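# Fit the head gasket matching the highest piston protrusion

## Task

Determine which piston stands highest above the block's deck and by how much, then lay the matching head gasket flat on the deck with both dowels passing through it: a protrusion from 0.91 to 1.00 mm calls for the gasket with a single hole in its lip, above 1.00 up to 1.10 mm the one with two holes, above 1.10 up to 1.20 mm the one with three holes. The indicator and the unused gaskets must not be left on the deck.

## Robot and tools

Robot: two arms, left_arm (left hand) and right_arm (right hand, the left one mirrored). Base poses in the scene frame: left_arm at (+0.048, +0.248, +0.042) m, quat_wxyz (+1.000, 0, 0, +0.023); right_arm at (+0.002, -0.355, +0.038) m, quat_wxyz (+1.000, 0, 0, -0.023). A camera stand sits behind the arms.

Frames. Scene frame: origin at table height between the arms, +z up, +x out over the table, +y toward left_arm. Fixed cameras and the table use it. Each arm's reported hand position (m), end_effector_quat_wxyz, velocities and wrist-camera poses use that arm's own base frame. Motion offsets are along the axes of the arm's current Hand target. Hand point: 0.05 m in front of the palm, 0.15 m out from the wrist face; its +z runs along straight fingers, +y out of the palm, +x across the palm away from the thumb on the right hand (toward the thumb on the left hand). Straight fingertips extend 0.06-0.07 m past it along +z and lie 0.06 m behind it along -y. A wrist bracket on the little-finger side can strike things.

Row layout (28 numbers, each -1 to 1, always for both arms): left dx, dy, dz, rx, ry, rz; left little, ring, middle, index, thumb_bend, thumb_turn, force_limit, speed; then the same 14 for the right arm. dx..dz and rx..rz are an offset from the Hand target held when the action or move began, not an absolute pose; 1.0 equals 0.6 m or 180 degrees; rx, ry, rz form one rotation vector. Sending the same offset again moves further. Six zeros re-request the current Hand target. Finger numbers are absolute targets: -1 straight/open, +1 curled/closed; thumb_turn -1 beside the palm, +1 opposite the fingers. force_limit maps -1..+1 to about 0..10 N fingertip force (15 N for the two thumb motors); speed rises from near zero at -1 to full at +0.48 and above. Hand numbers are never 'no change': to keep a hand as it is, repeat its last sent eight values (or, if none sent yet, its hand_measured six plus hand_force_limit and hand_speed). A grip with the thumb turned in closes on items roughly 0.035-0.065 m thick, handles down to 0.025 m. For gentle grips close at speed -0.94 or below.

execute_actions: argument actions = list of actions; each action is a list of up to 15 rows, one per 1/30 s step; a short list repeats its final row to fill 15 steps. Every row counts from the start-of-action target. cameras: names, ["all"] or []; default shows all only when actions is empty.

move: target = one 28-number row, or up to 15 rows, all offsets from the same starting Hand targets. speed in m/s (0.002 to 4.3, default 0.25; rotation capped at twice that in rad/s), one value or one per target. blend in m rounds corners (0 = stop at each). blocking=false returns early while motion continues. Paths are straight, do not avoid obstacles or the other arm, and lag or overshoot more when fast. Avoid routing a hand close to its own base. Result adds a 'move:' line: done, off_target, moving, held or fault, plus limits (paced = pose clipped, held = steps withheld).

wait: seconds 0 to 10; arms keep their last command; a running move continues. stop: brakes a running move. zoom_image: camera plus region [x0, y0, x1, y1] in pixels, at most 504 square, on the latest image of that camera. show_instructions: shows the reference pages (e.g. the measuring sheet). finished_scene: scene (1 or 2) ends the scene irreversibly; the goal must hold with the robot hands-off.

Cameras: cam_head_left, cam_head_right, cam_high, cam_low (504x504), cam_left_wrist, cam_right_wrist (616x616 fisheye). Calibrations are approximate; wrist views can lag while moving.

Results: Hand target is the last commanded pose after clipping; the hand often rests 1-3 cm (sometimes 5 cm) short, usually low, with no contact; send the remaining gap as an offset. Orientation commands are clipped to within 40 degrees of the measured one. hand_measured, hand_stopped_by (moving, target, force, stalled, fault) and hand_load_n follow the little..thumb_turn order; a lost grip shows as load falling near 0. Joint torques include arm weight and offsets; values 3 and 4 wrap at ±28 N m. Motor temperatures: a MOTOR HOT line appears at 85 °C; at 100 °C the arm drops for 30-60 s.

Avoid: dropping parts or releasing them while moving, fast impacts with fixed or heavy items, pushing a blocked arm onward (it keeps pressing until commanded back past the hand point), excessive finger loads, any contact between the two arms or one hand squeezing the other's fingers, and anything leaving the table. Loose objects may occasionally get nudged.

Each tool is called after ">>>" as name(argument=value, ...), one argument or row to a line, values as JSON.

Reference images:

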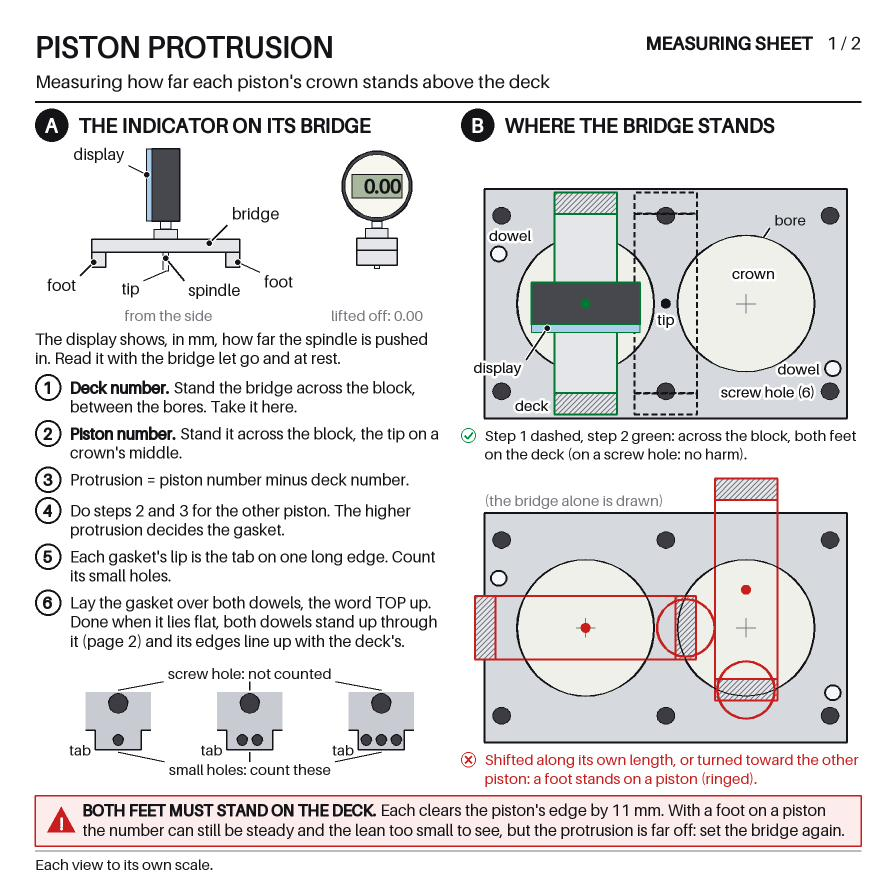

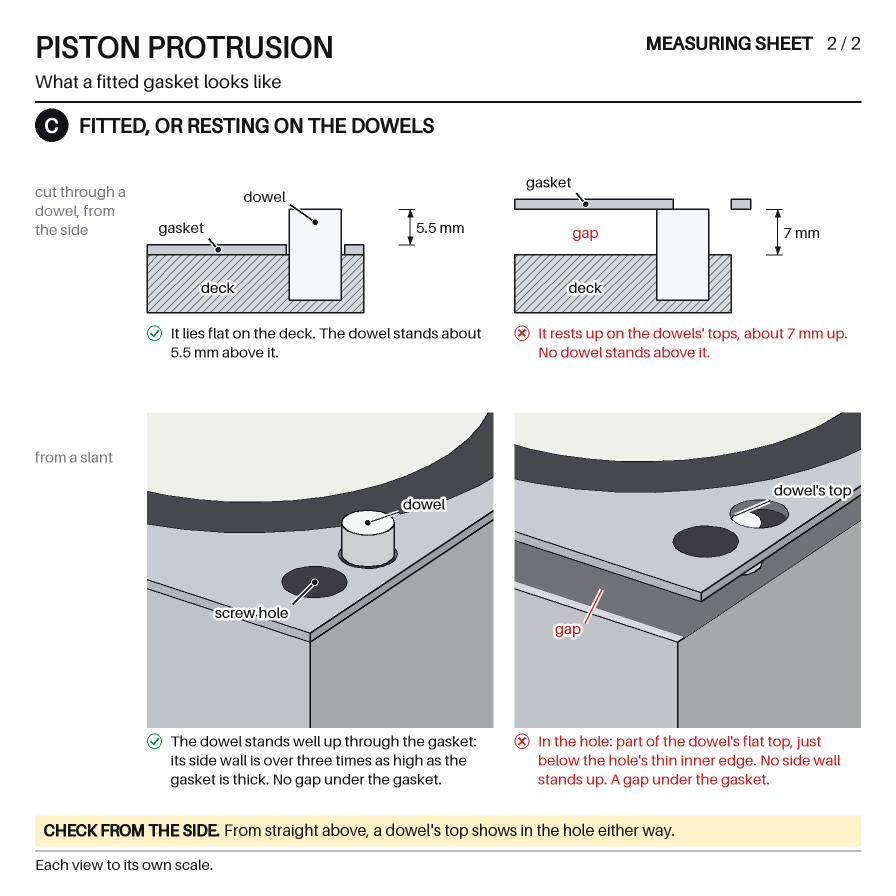

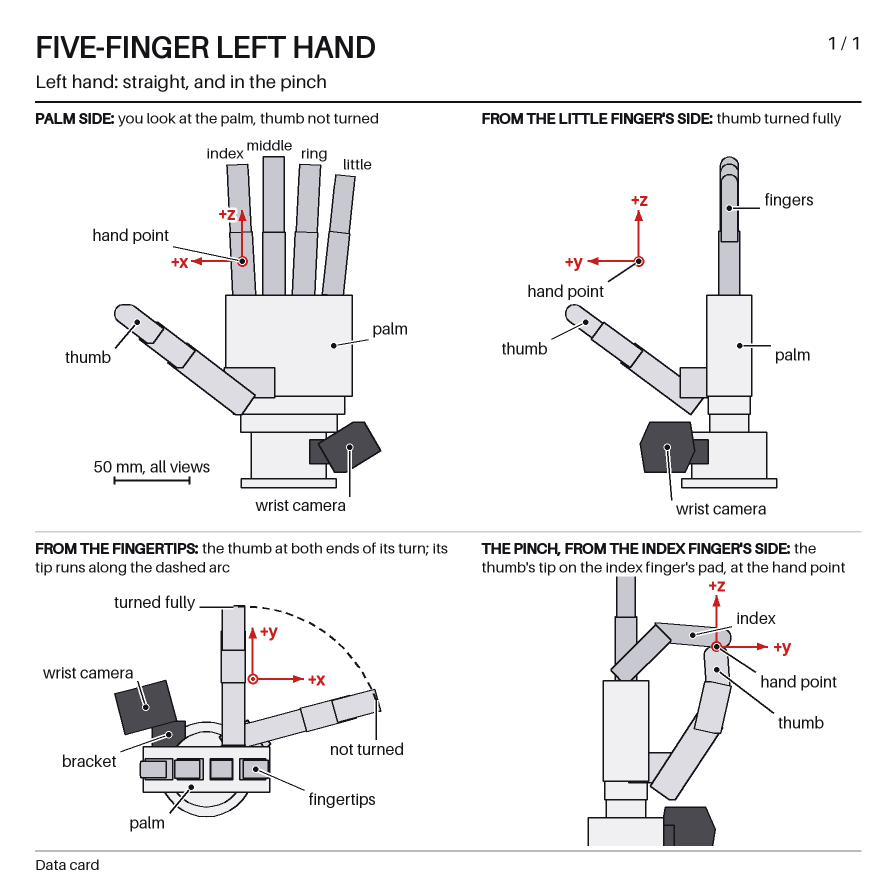

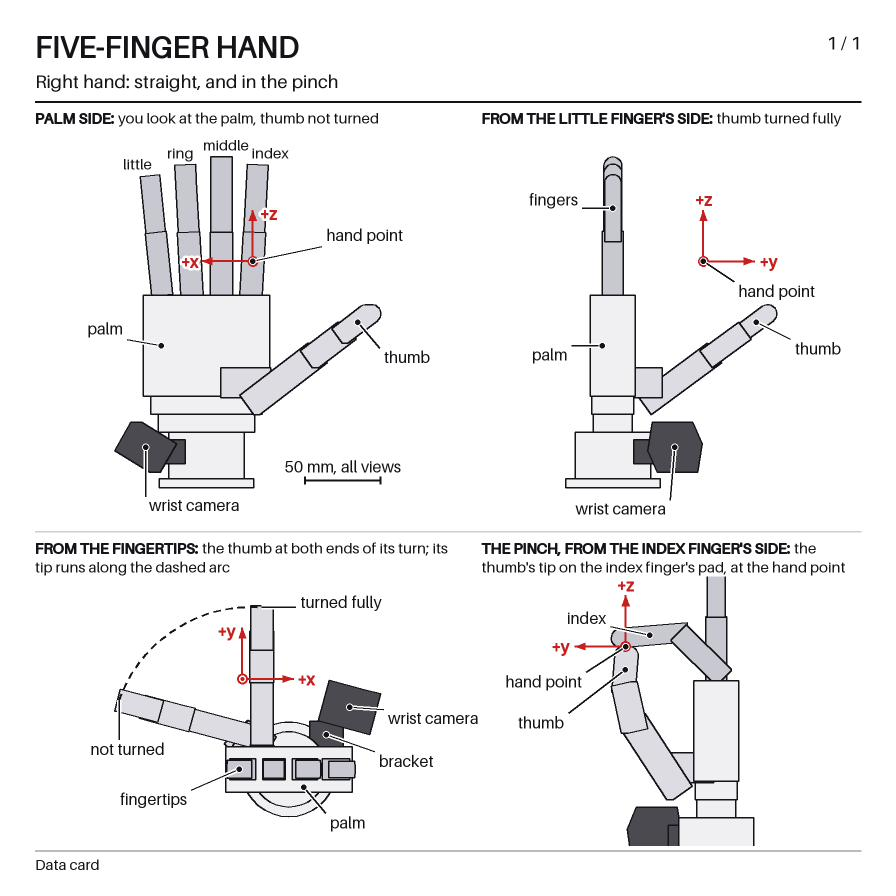

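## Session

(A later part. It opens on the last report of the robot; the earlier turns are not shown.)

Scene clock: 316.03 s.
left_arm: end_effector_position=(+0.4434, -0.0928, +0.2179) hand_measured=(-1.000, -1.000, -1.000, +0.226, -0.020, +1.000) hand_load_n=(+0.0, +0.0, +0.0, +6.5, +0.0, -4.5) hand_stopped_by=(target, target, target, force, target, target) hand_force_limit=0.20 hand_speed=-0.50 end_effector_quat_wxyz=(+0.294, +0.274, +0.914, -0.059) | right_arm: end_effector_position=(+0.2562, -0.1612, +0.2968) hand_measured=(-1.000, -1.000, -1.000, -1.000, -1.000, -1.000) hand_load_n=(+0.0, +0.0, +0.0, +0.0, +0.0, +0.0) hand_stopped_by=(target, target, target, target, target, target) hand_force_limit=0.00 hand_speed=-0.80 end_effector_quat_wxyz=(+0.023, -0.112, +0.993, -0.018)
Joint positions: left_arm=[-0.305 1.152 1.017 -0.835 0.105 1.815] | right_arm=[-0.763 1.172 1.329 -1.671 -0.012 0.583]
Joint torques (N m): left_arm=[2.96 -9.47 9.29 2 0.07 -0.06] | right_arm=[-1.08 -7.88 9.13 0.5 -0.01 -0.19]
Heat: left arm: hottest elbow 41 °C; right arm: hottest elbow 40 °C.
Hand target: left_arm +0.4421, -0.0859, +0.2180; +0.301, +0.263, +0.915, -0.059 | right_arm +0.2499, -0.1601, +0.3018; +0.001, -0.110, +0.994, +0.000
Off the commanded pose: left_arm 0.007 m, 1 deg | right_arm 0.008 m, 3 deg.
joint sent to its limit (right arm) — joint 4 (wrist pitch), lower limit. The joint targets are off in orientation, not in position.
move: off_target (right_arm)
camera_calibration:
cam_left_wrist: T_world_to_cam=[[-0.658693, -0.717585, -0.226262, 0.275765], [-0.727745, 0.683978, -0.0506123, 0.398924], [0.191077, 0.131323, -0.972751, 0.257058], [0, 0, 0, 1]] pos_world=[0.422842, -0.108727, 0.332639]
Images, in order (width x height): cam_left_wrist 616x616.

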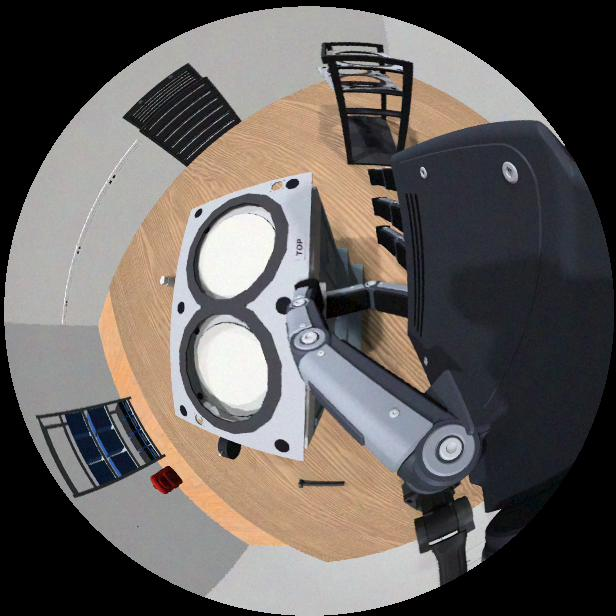

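>>> execute_actions(
  actions=[],
  cameras=["cam_low","cam_high","cam_head_left","cam_head_right"],
)

>>> zoom_image(
  camera="cam_low",
  region=[300, 140, 360, 200],
)

>>> zoom_image(
  camera="cam_high",
  region=[300, 140, 410, 250],
)

>>> zoom_image(
  camera="cam_head_left",
  region=[100, 140, 240, 280],
)

Scene clock: 318.30 s.
left_arm: end_effector_position=(+0.4433, -0.0928, +0.2177) hand_measured=(-1.000, -1.000, -1.000, +0.226, -0.020, +1.000) hand_load_n=(+0.0, +0.5, +0.0, +6.5, +0.0, -4.5) hand_stopped_by=(target, target, target, force, target, target) hand_force_limit=0.20 hand_speed=-0.50 end_effector_quat_wxyz=(+0.294, +0.274, +0.914, -0.059) | right_arm: end_effector_position=(+0.2562, -0.1612, +0.2968) hand_measured=(-1.000, -1.000, -1.000, -1.000, -1.000, -1.000) hand_load_n=(+0.0, +0.0, +0.0, +0.0, +0.0, +0.0) hand_stopped_by=(target, target, target, target, target, target) hand_force_limit=0.00 hand_speed=-0.80 end_effector_quat_wxyz=(+0.023, -0.112, +0.993, -0.018)
Joint positions: left_arm=[-0.305 1.152 1.017 -0.834 0.105 1.815] | right_arm=[-0.763 1.172 1.329 -1.671 -0.012 0.583]
Joint velocities: within noise
Joint torques (N m): left_arm=[2.9 -9.47 9.28 1.92 0.07 -0.06] | right_arm=[-1.2 -8 9.14 0.43 -0.01 -0.2]
Motor temperatures (°C): left_arm=[33 35 41 30 29 26] | right_arm=[36 33 40 28 25 30]
Heat: left arm: hottest elbow 41 °C; right arm: hottest elbow 40 °C.
Hand target: left_arm +0.4420, -0.0859, +0.2178; +0.301, +0.263, +0.915, -0.059 | right_arm +0.2499, -0.1601, +0.3018; +0.001, -0.110, +0.994, +0.000
Off the commanded pose: left_arm 0.007 m, 1 deg | right_arm 0.008 m, 3 deg.
Images, in order (width x height): cam_head_left 504x504, cam_head_right 504x504, cam_high 504x504, cam_low 504x504.

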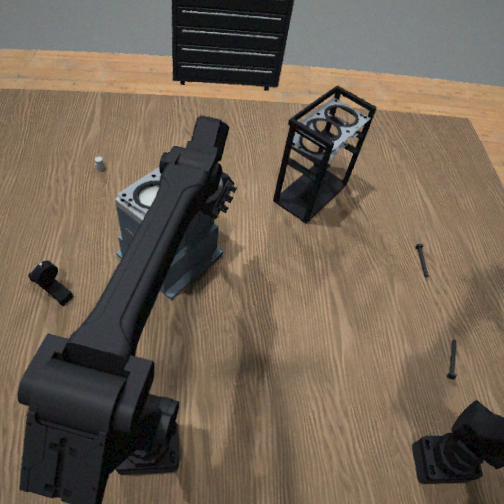

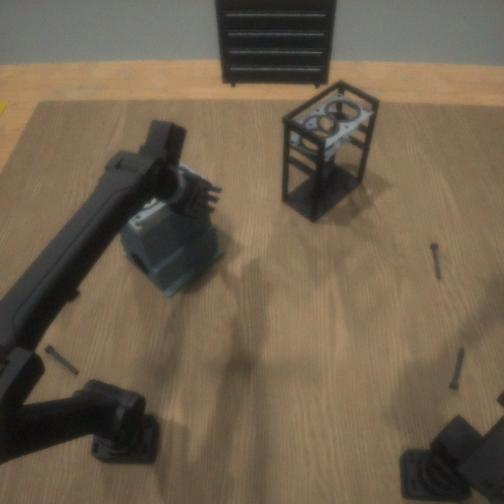

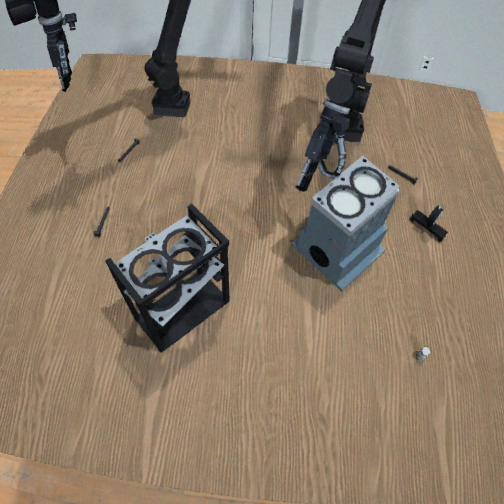

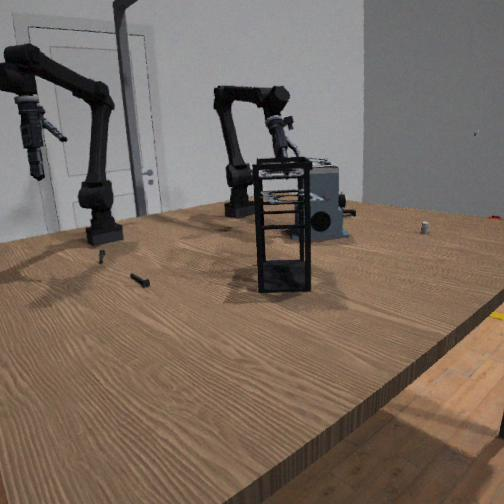

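Scaled by 8.400 from the camera's 504x504 image, which has a finer 720x720 frame.

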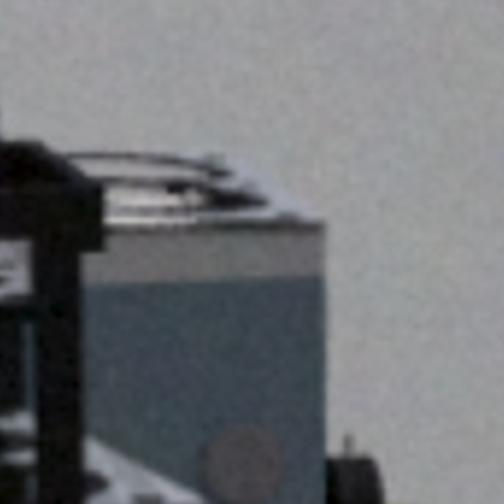

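Scaled by 4.582 from the camera's 504x504 image, which has a finer 720x720 frame.

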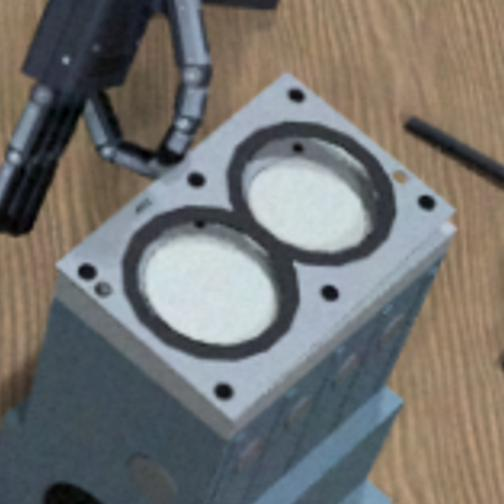

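Scaled by 3.600 from the camera's 504x504 image, which has a finer 720x720 frame.

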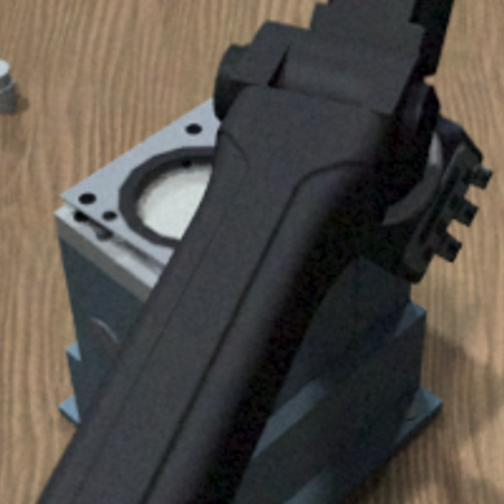

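>>> zoom_image(
  camera="cam_head_left",
  region=[110, 160, 170, 220],
)

>>> zoom_image(
  camera="cam_high",
  region=[360, 150, 410, 200],
)

>>> zoom_image(
  camera="cam_high",
  region=[305, 190, 365, 250],
)

Scaled by 8.400 from the camera's 504x504 image, which has a finer 720x720 frame.

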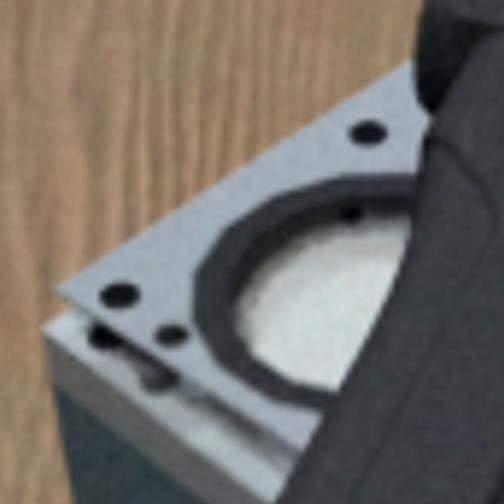

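Scaled by 10.080 from the camera's 504x504 image, which has a finer 720x720 frame.

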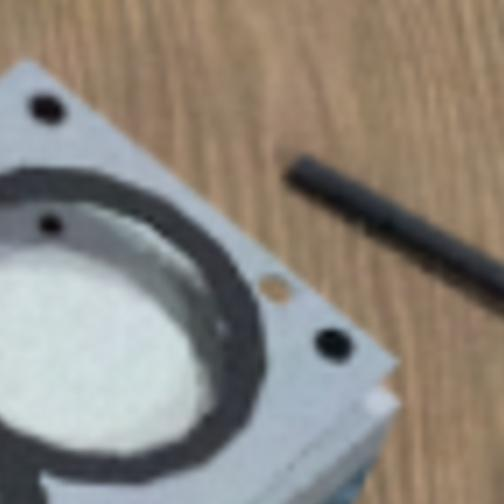

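Scaled by 8.400 from the camera's 504x504 image, which has a finer 720x720 frame.

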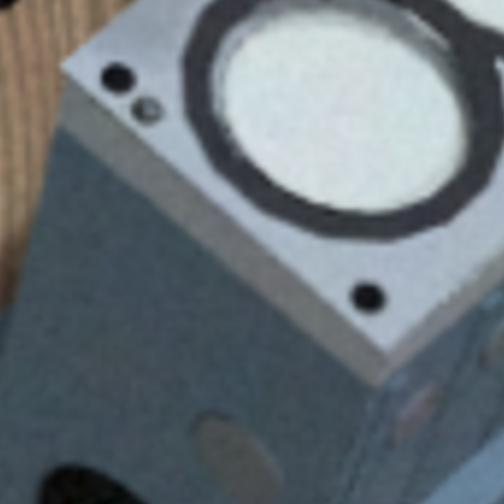

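>>> move(
  target=[0.0047,0.0103,-0.0028,0.0071,-0.0098,-0.0085,-1,-1,-1,0.7,-0.02,1,0.2,-0.5,0,0,0,0,0,0,-1,-1,-1,-1,-1,-1,0,-0.8],
  speed=0.12,
  cameras=["cam_left_wrist","cam_head_left","cam_high"],
)

>>> zoom_image(
  camera="cam_left_wrist",
  region=[160, 140, 330, 310],
)

>>> zoom_image(
  camera="cam_left_wrist",
  region=[160, 290, 330, 460],
)

>>> zoom_image(
  camera="cam_head_left",
  region=[110, 160, 170, 220],
)

Scene clock: 321.73 s.
left_arm: end_effector_position=(+0.4442, -0.0864, +0.2184) hand_measured=(-1.000, -1.000, -1.000, +0.226, -0.020, +1.000) hand_load_n=(+0.0, +0.0, +0.0, +7.0, +0.0, -4.5) hand_stopped_by=(target, target, target, force, target, target) hand_force_limit=0.20 hand_speed=-0.50 end_effector_quat_wxyz=(+0.305, +0.264, +0.912, -0.078) | right_arm: end_effector_position=(+0.2562, -0.1612, +0.2968) hand_measured=(-1.000, -1.000, -1.000, -1.000, -1.000, -1.000) hand_load_n=(+0.0, +0.0, +0.5, +0.0, +0.0, +0.0) hand_stopped_by=(target, target, target, target, target, target) hand_force_limit=0.00 hand_speed=-0.80 end_effector_quat_wxyz=(+0.023, -0.112, +0.993, -0.018)
Joint positions: left_arm=[-0.268 1.136 1.002 -0.813 0.156 1.815] | right_arm=[-0.763 1.172 1.329 -1.671 -0.012 0.583]
Joint torques (N m): left_arm=[3.02 -9.35 9.24 1.95 0.1 -0.05] | right_arm=[-1.44 -8 9.09 0.51 -0.03 -0.18]
Heat: left arm: hottest elbow 41 °C; right arm: hottest elbow 40 °C.
Hand target: left_arm +0.4424, -0.0788, +0.2180; +0.311, +0.253, +0.913, -0.077 | right_arm +0.2499, -0.1601, +0.3018; +0.001, -0.110, +0.994, +0.000
Off the commanded pose: left_arm 0.008 m, 1 deg | right_arm 0.008 m, 3 deg.
joint sent to its limit (right arm) — joint 4 (wrist pitch), lower limit. The joint targets are off in orientation, not in position.
move: off_target (right_arm)
camera_calibration:
cam_left_wrist: T_world_to_cam=[[-0.651011, -0.732491, -0.1991, 0.270413], [-0.732216, 0.675142, -0.0896794, 0.404965], [0.20011, 0.0874017, -0.975867, 0.249437], [0, 0, 0, 1]] pos_world=[0.422649, -0.0971351, 0.333573]
Images, in order (width x height): cam_head_left 504x504, cam_high 504x504, cam_left_wrist 616x616.

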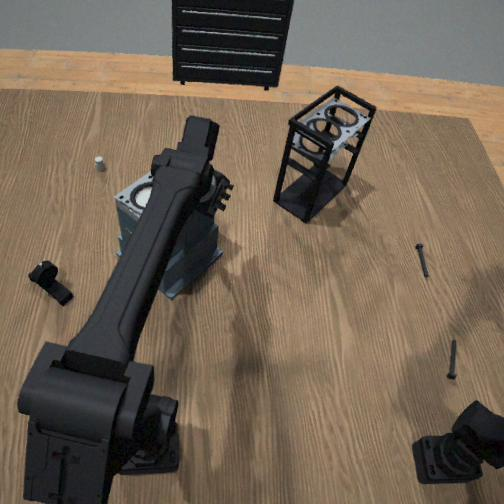

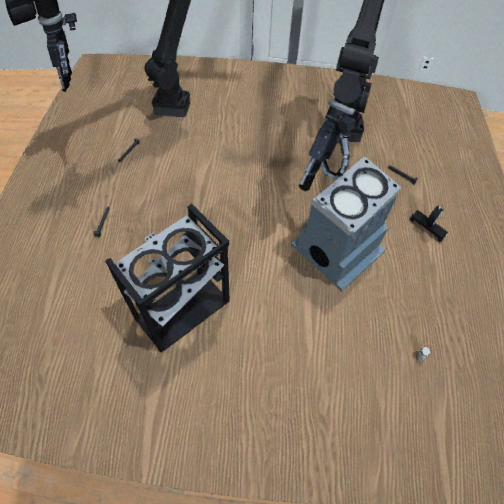

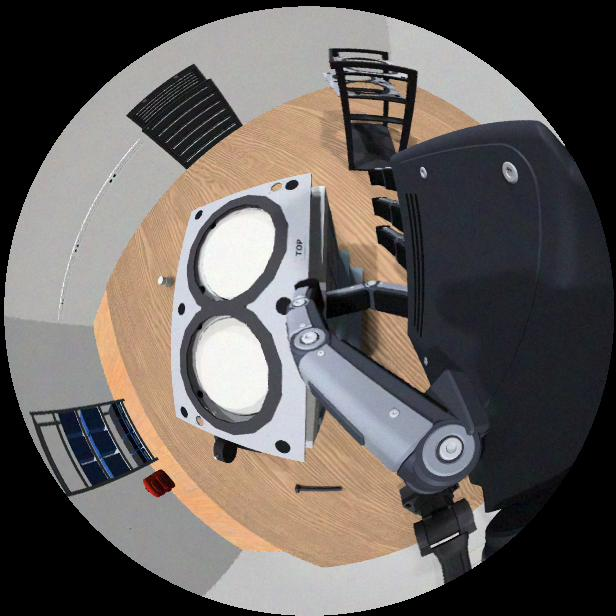

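Scaled by 2.965 from the camera's 616x616 image, which has a finer 880x880 frame.

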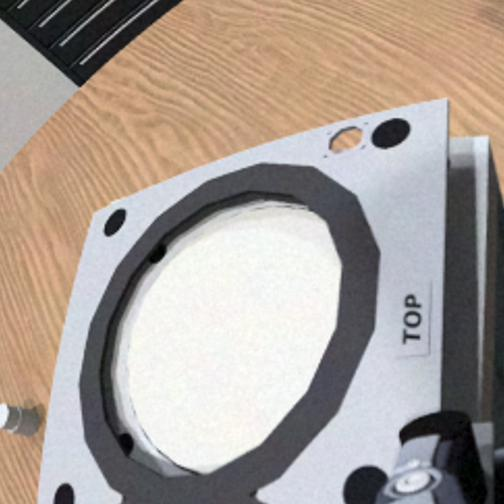

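Scaled by 2.965 from the camera's 616x616 image, which has a finer 880x880 frame.

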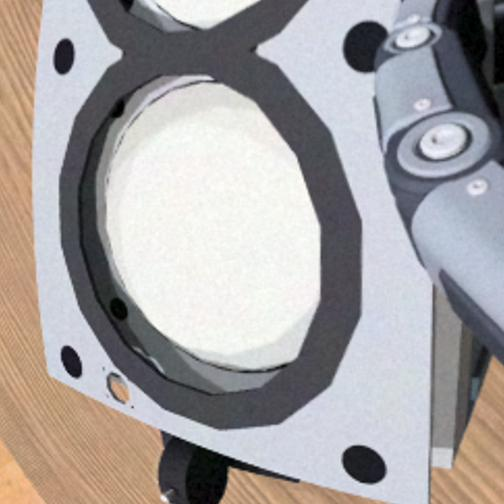

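Scaled by 8.400 from the camera's 504x504 image, which has a finer 720x720 frame.

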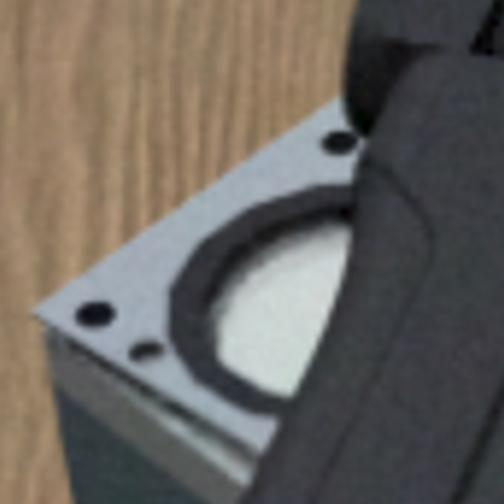

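>>> move(
  target=[0.0012,-0.0067,0.0052,0.0037,-0.0001,0.0048,-1,-1,-1,0.7,-0.02,1,0.2,-0.5,0,0,0,0,0,0,-1,-1,-1,-1,-1,-1,0,-0.8],
  speed=0.12,
  cameras=["cam_left_wrist","cam_head_left","cam_high"],
)

>>> zoom_image(
  camera="cam_left_wrist",
  region=[160, 140, 330, 310],
)

>>> zoom_image(
  camera="cam_left_wrist",
  region=[160, 290, 330, 460],
)

>>> zoom_image(
  camera="cam_left_wrist",
  region=[175, 390, 235, 450],
)

>>> zoom_image(
  camera="cam_head_left",
  region=[110, 160, 170, 220],
)

Scene clock: 324.20 s.
left_arm: end_effector_position=(+0.4441, -0.0874, +0.2181) hand_measured=(-1.000, -1.000, -1.000, +0.226, -0.020, +1.000) hand_load_n=(+0.0, +0.0, +0.0, +6.0, +0.0, -4.5) hand_stopped_by=(target, target, target, force, target, target) hand_force_limit=0.20 hand_speed=-0.50 end_effector_quat_wxyz=(+0.308, +0.264, +0.911, -0.080) | right_arm: end_effector_position=(+0.2562, -0.1612, +0.2968) hand_measured=(-1.000, -1.000, -1.000, -1.000, -1.000, -1.000) hand_load_n=(+0.0, +0.0, +0.0, +0.0, +0.0, +0.0) hand_stopped_by=(target, target, target, target, target, target) hand_force_limit=0.00 hand_speed=-0.80 end_effector_quat_wxyz=(+0.023, -0.112, +0.993, -0.018)
Joint positions: left_arm=[-0.268 1.133 0.997 -0.805 0.161 1.815] | right_arm=[-0.763 1.172 1.329 -1.671 -0.012 0.583]
Joint torques (N m): left_arm=[2.61 -8.59 9.17 1.77 0.22 0.06] | right_arm=[-1.38 -7.88 9.18 0.53 -0.02 -0.2]
Heat: left arm: hottest elbow 41 °C; right arm: hottest elbow 40 °C.
Hand target: left_arm +0.4415, -0.0829, +0.2150; +0.310, +0.262, +0.910, -0.080 | right_arm +0.2499, -0.1601, +0.3018; +0.001, -0.110, +0.994, +0.000
Off the commanded pose: left_arm 0.006 m, 0 deg | right_arm 0.008 m, 3 deg.
joint sent to its limit (right arm) — joint 4 (wrist pitch), lower limit. The joint targets are off in orientation, not in position.
move: off_target (right_arm)
camera_calibration:
cam_left_wrist: T_world_to_cam=[[-0.652294, -0.731626, -0.198079, 0.270029], [-0.729804, 0.676806, -0.0965389, 0.406126], [0.204692, 0.0815874, -0.97542, 0.246641], [0, 0, 0, 1]] pos_world=[0.422046, -0.0974307, 0.333273]
Images, in order (width x height): cam_head_left 504x504, cam_high 504x504, cam_left_wrist 616x616.

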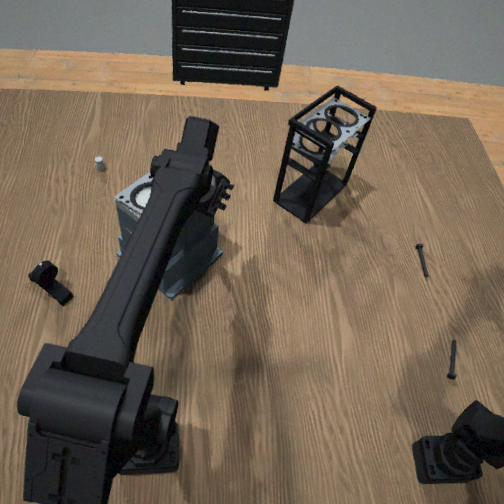

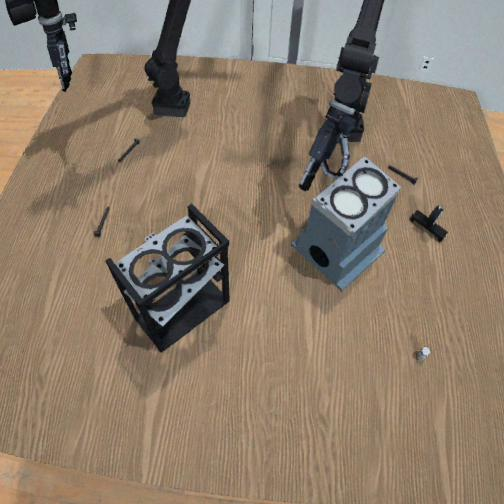

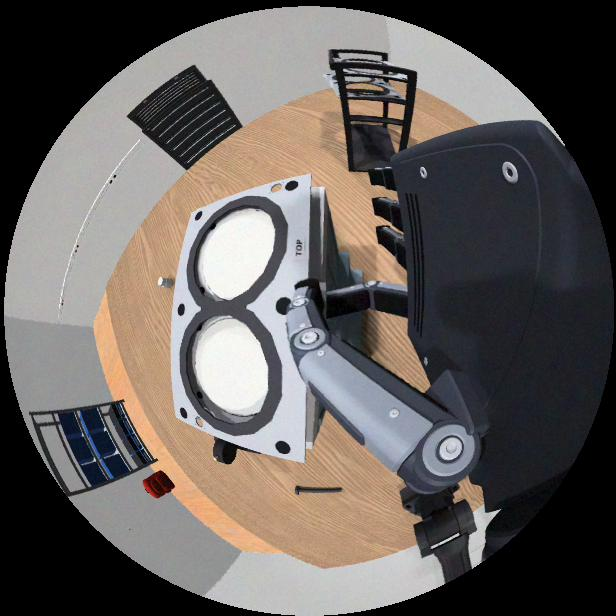

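Scaled by 2.965 from the camera's 616x616 image, which has a finer 880x880 frame.

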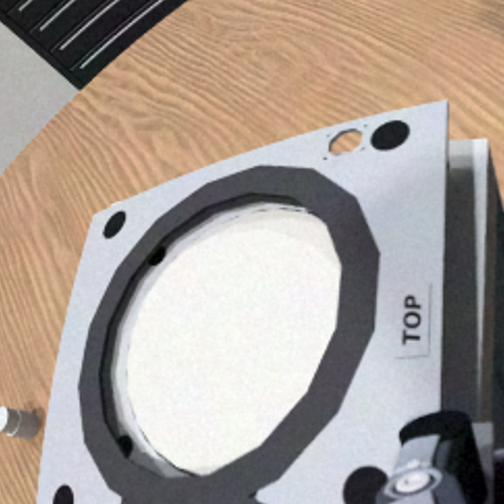

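Scaled by 2.965 from the camera's 616x616 image, which has a finer 880x880 frame.

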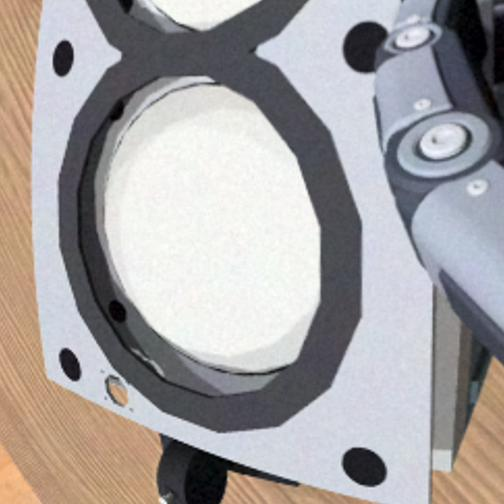

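Scaled by 8.400 from the camera's 616x616 image, which has a finer 880x880 frame.

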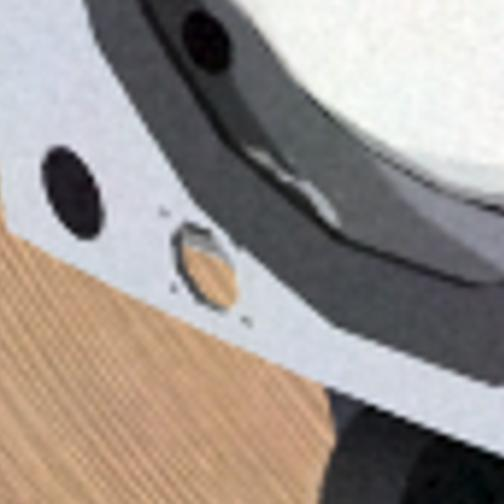

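Scaled by 8.400 from the camera's 504x504 image, which has a finer 720x720 frame.

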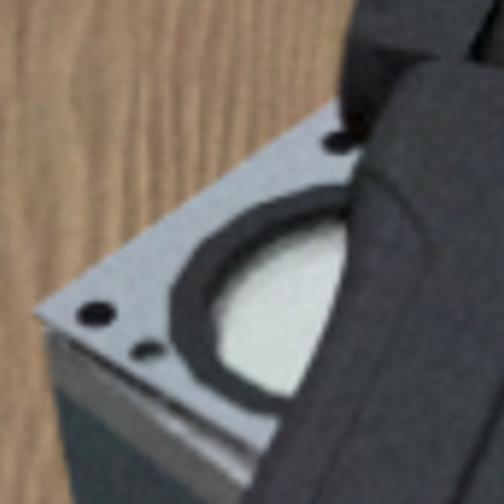

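>>> zoom_image(
  camera="cam_left_wrist",
  region=[185, 405, 215, 435],
)

>>> zoom_image(
  camera="cam_head_left",
  region=[112, 185, 142, 215],
)

>>> zoom_image(
  camera="cam_high",
  region=[360, 150, 410, 200],
)

>>> zoom_image(
  camera="cam_high",
  region=[305, 180, 355, 230],
)

Scaled by 16.800 from the camera's 616x616 image, which has a finer 880x880 frame.

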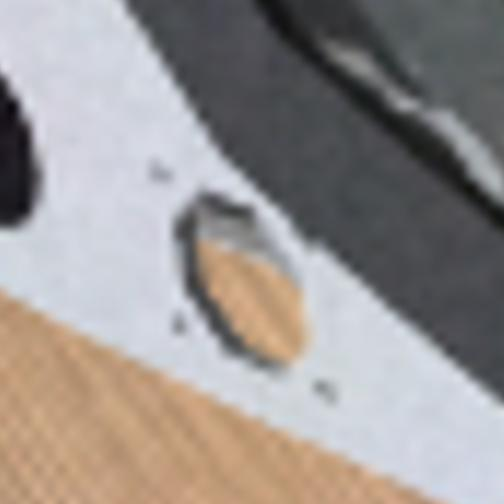

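Scaled by 16.800 from the camera's 504x504 image, which has a finer 720x720 frame.

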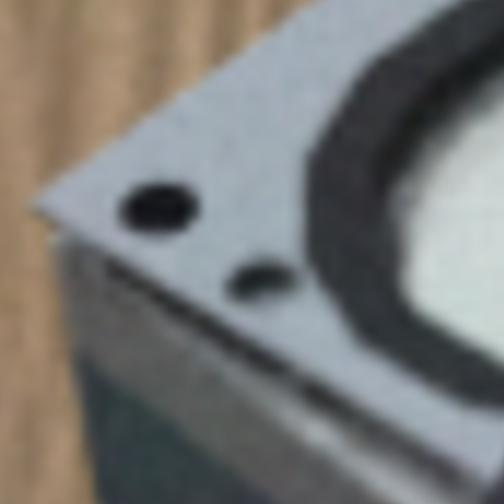

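Scaled by 10.080 from the camera's 504x504 image, which has a finer 720x720 frame.

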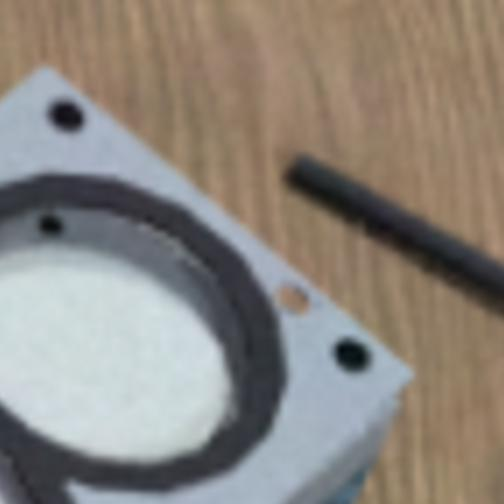

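Scaled by 10.080 from the camera's 504x504 image, which has a finer 720x720 frame.

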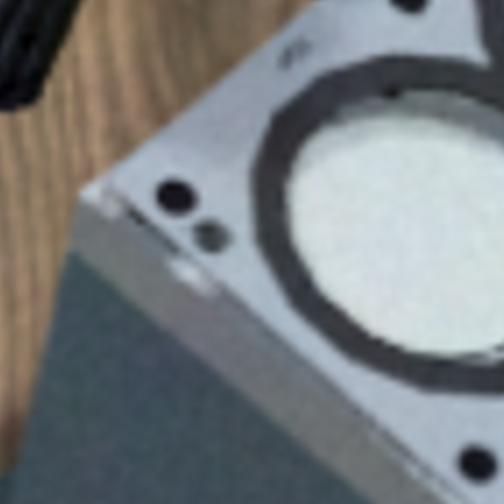

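>>> move(
  target=[-0.0151,-0.0090,0.0114,0,0,0,-1,-1,-1,0.7,-0.02,1,0.2,-0.5,0,0,0,0,0,0,-1,-1,-1,-1,-1,-1,0,-0.8],
  speed=0.08,
  cameras=["cam_left_wrist","cam_head_left","cam_high"],
)

>>> zoom_image(
  camera="cam_left_wrist",
  region=[185, 405, 215, 435],
)

>>> zoom_image(
  camera="cam_head_left",
  region=[112, 185, 142, 215],
)

>>> zoom_image(
  camera="cam_high",
  region=[305, 150, 405, 250],
)

Scene clock: 328.50 s.
left_arm: end_effector_position=(+0.4452, -0.0869, +0.2190) hand_measured=(-1.000, -1.000, -1.000, +0.226, -0.020, +1.000) hand_load_n=(+0.0, +0.0, +0.0, +7.0, +0.0, -4.5) hand_stopped_by=(target, target, target, force, target, target) hand_force_limit=0.20 hand_speed=-0.50 end_effector_quat_wxyz=(+0.310, +0.261, +0.911, -0.078) | right_arm: end_effector_position=(+0.2562, -0.1612, +0.2968) hand_measured=(-1.000, -1.000, -1.000, -1.000, -1.000, -1.000) hand_load_n=(+0.0, +0.0, +0.0, +0.0, +0.0, +0.0) hand_stopped_by=(target, target, target, target, target, target) hand_force_limit=0.00 hand_speed=-0.80 end_effector_quat_wxyz=(+0.023, -0.112, +0.993, -0.018)
Joint positions: left_arm=[-0.27 1.133 0.997 -0.799 0.154 1.808] | right_arm=[-0.763 1.172 1.329 -1.671 -0.012 0.583]
Joint torques (N m): left_arm=[0.85 -6.59 10.55 1.91 -0.06 -0.07] | right_arm=[-1.49 -7.94 9.16 0.54 0 -0.2]
Heat: left arm: hottest elbow 40 °C; right arm: hottest elbow 40 °C.
Hand target: left_arm +0.4484, -0.0935, +0.2150; +0.311, +0.262, +0.910, -0.080 | right_arm +0.2499, -0.1601, +0.3018; +0.001, -0.110, +0.994, +0.000
Off the commanded pose: left_arm 0.008 m, 0 deg | right_arm 0.008 m, 3 deg.
joint sent to its limit (right arm) — joint 4 (wrist pitch), lower limit. The joint targets are off in orientation, not in position.
move: off_target (right_arm)
camera_calibration:
cam_left_wrist: T_world_to_cam=[[-0.644978, -0.736995, -0.202091, 0.268427], [-0.735001, 0.670653, -0.0999961, 0.409262], [0.20923, 0.0840419, -0.974248, 0.245105], [0, 0, 0, 1]] pos_world=[0.422654, -0.0972422, 0.333965]
Images, in order (width x height): cam_head_left 504x504, cam_high 504x504, cam_left_wrist 616x616.

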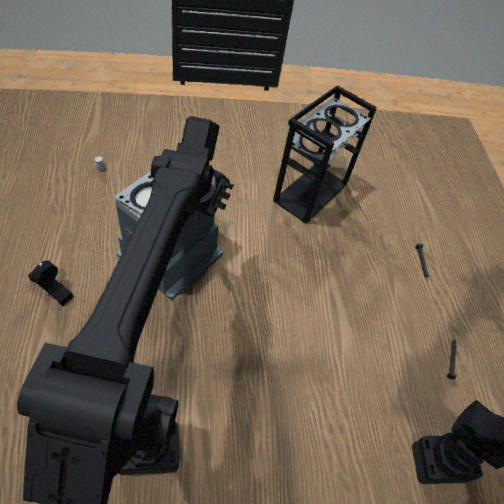

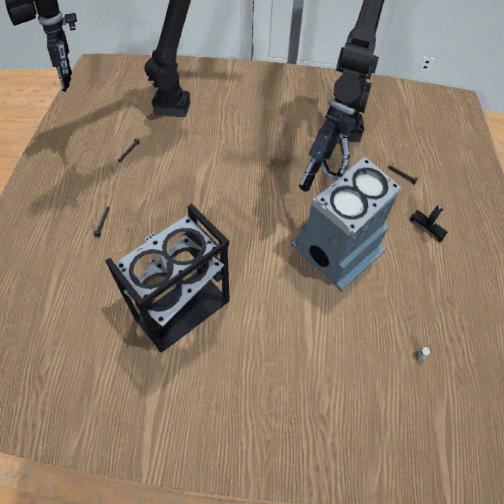

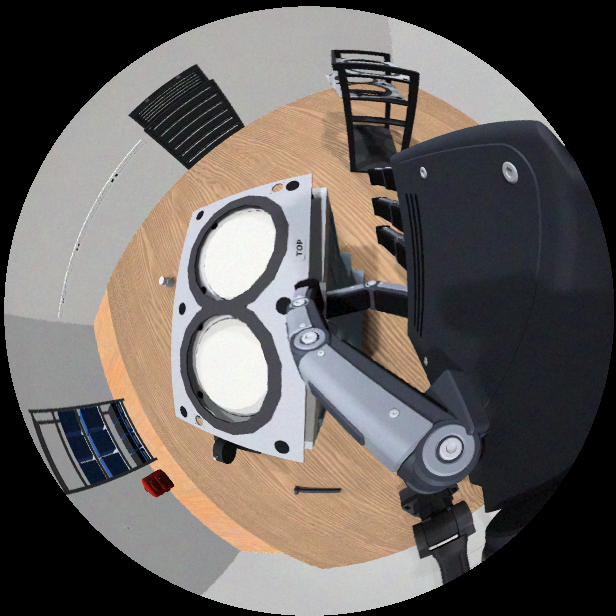

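Scaled by 16.800 from the camera's 616x616 image, which has a finer 880x880 frame.

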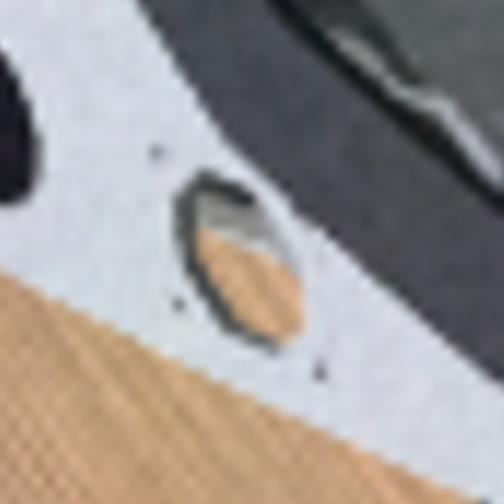

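Scaled by 16.800 from the camera's 504x504 image, which has a finer 720x720 frame.

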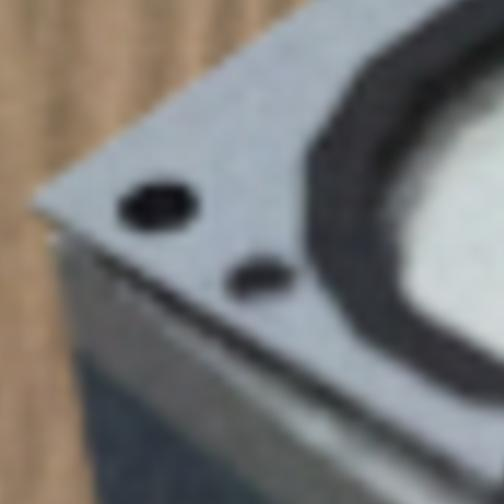

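Scaled by 5.040 from the camera's 504x504 image, which has a finer 720x720 frame.

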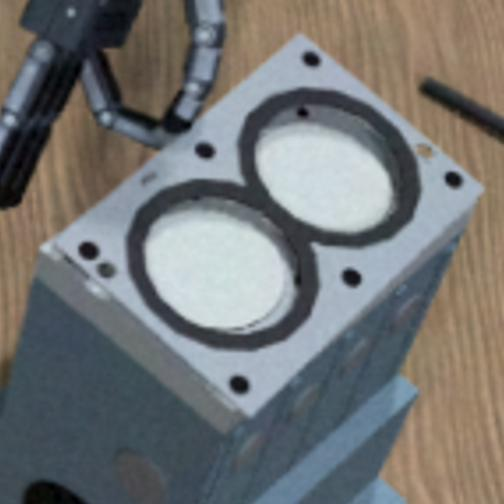

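>>> zoom_image(
  camera="cam_high",
  region=[375, 170, 405, 200],
)

>>> zoom_image(
  camera="cam_high",
  region=[340, 215, 370, 245],
)

>>> zoom_image(
  camera="cam_high",
  region=[305, 185, 335, 215],
)

Scaled by 16.800 from the camera's 504x504 image, which has a finer 720x720 frame.

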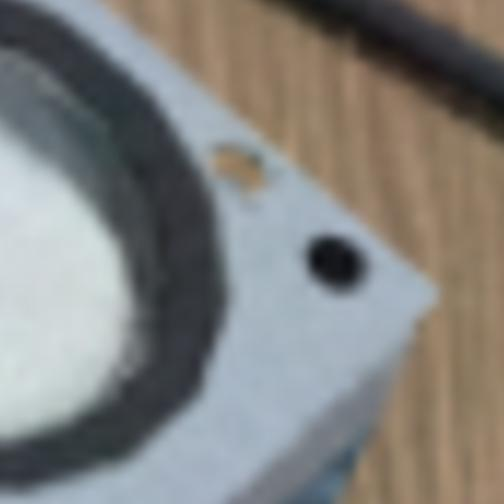

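Scaled by 16.800 from the camera's 504x504 image, which has a finer 720x720 frame.

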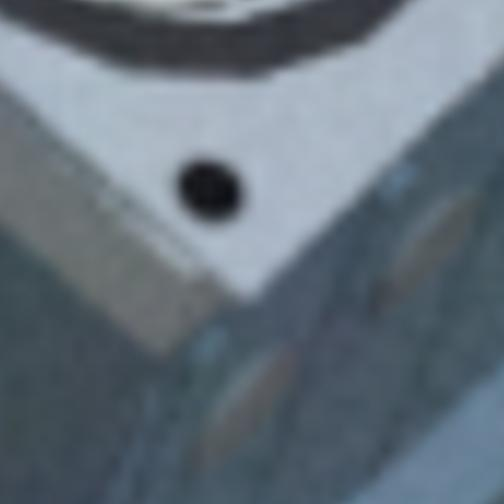

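Scaled by 16.800 from the camera's 504x504 image, which has a finer 720x720 frame.

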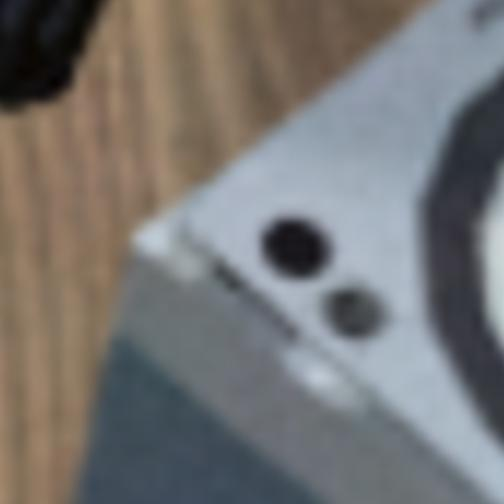

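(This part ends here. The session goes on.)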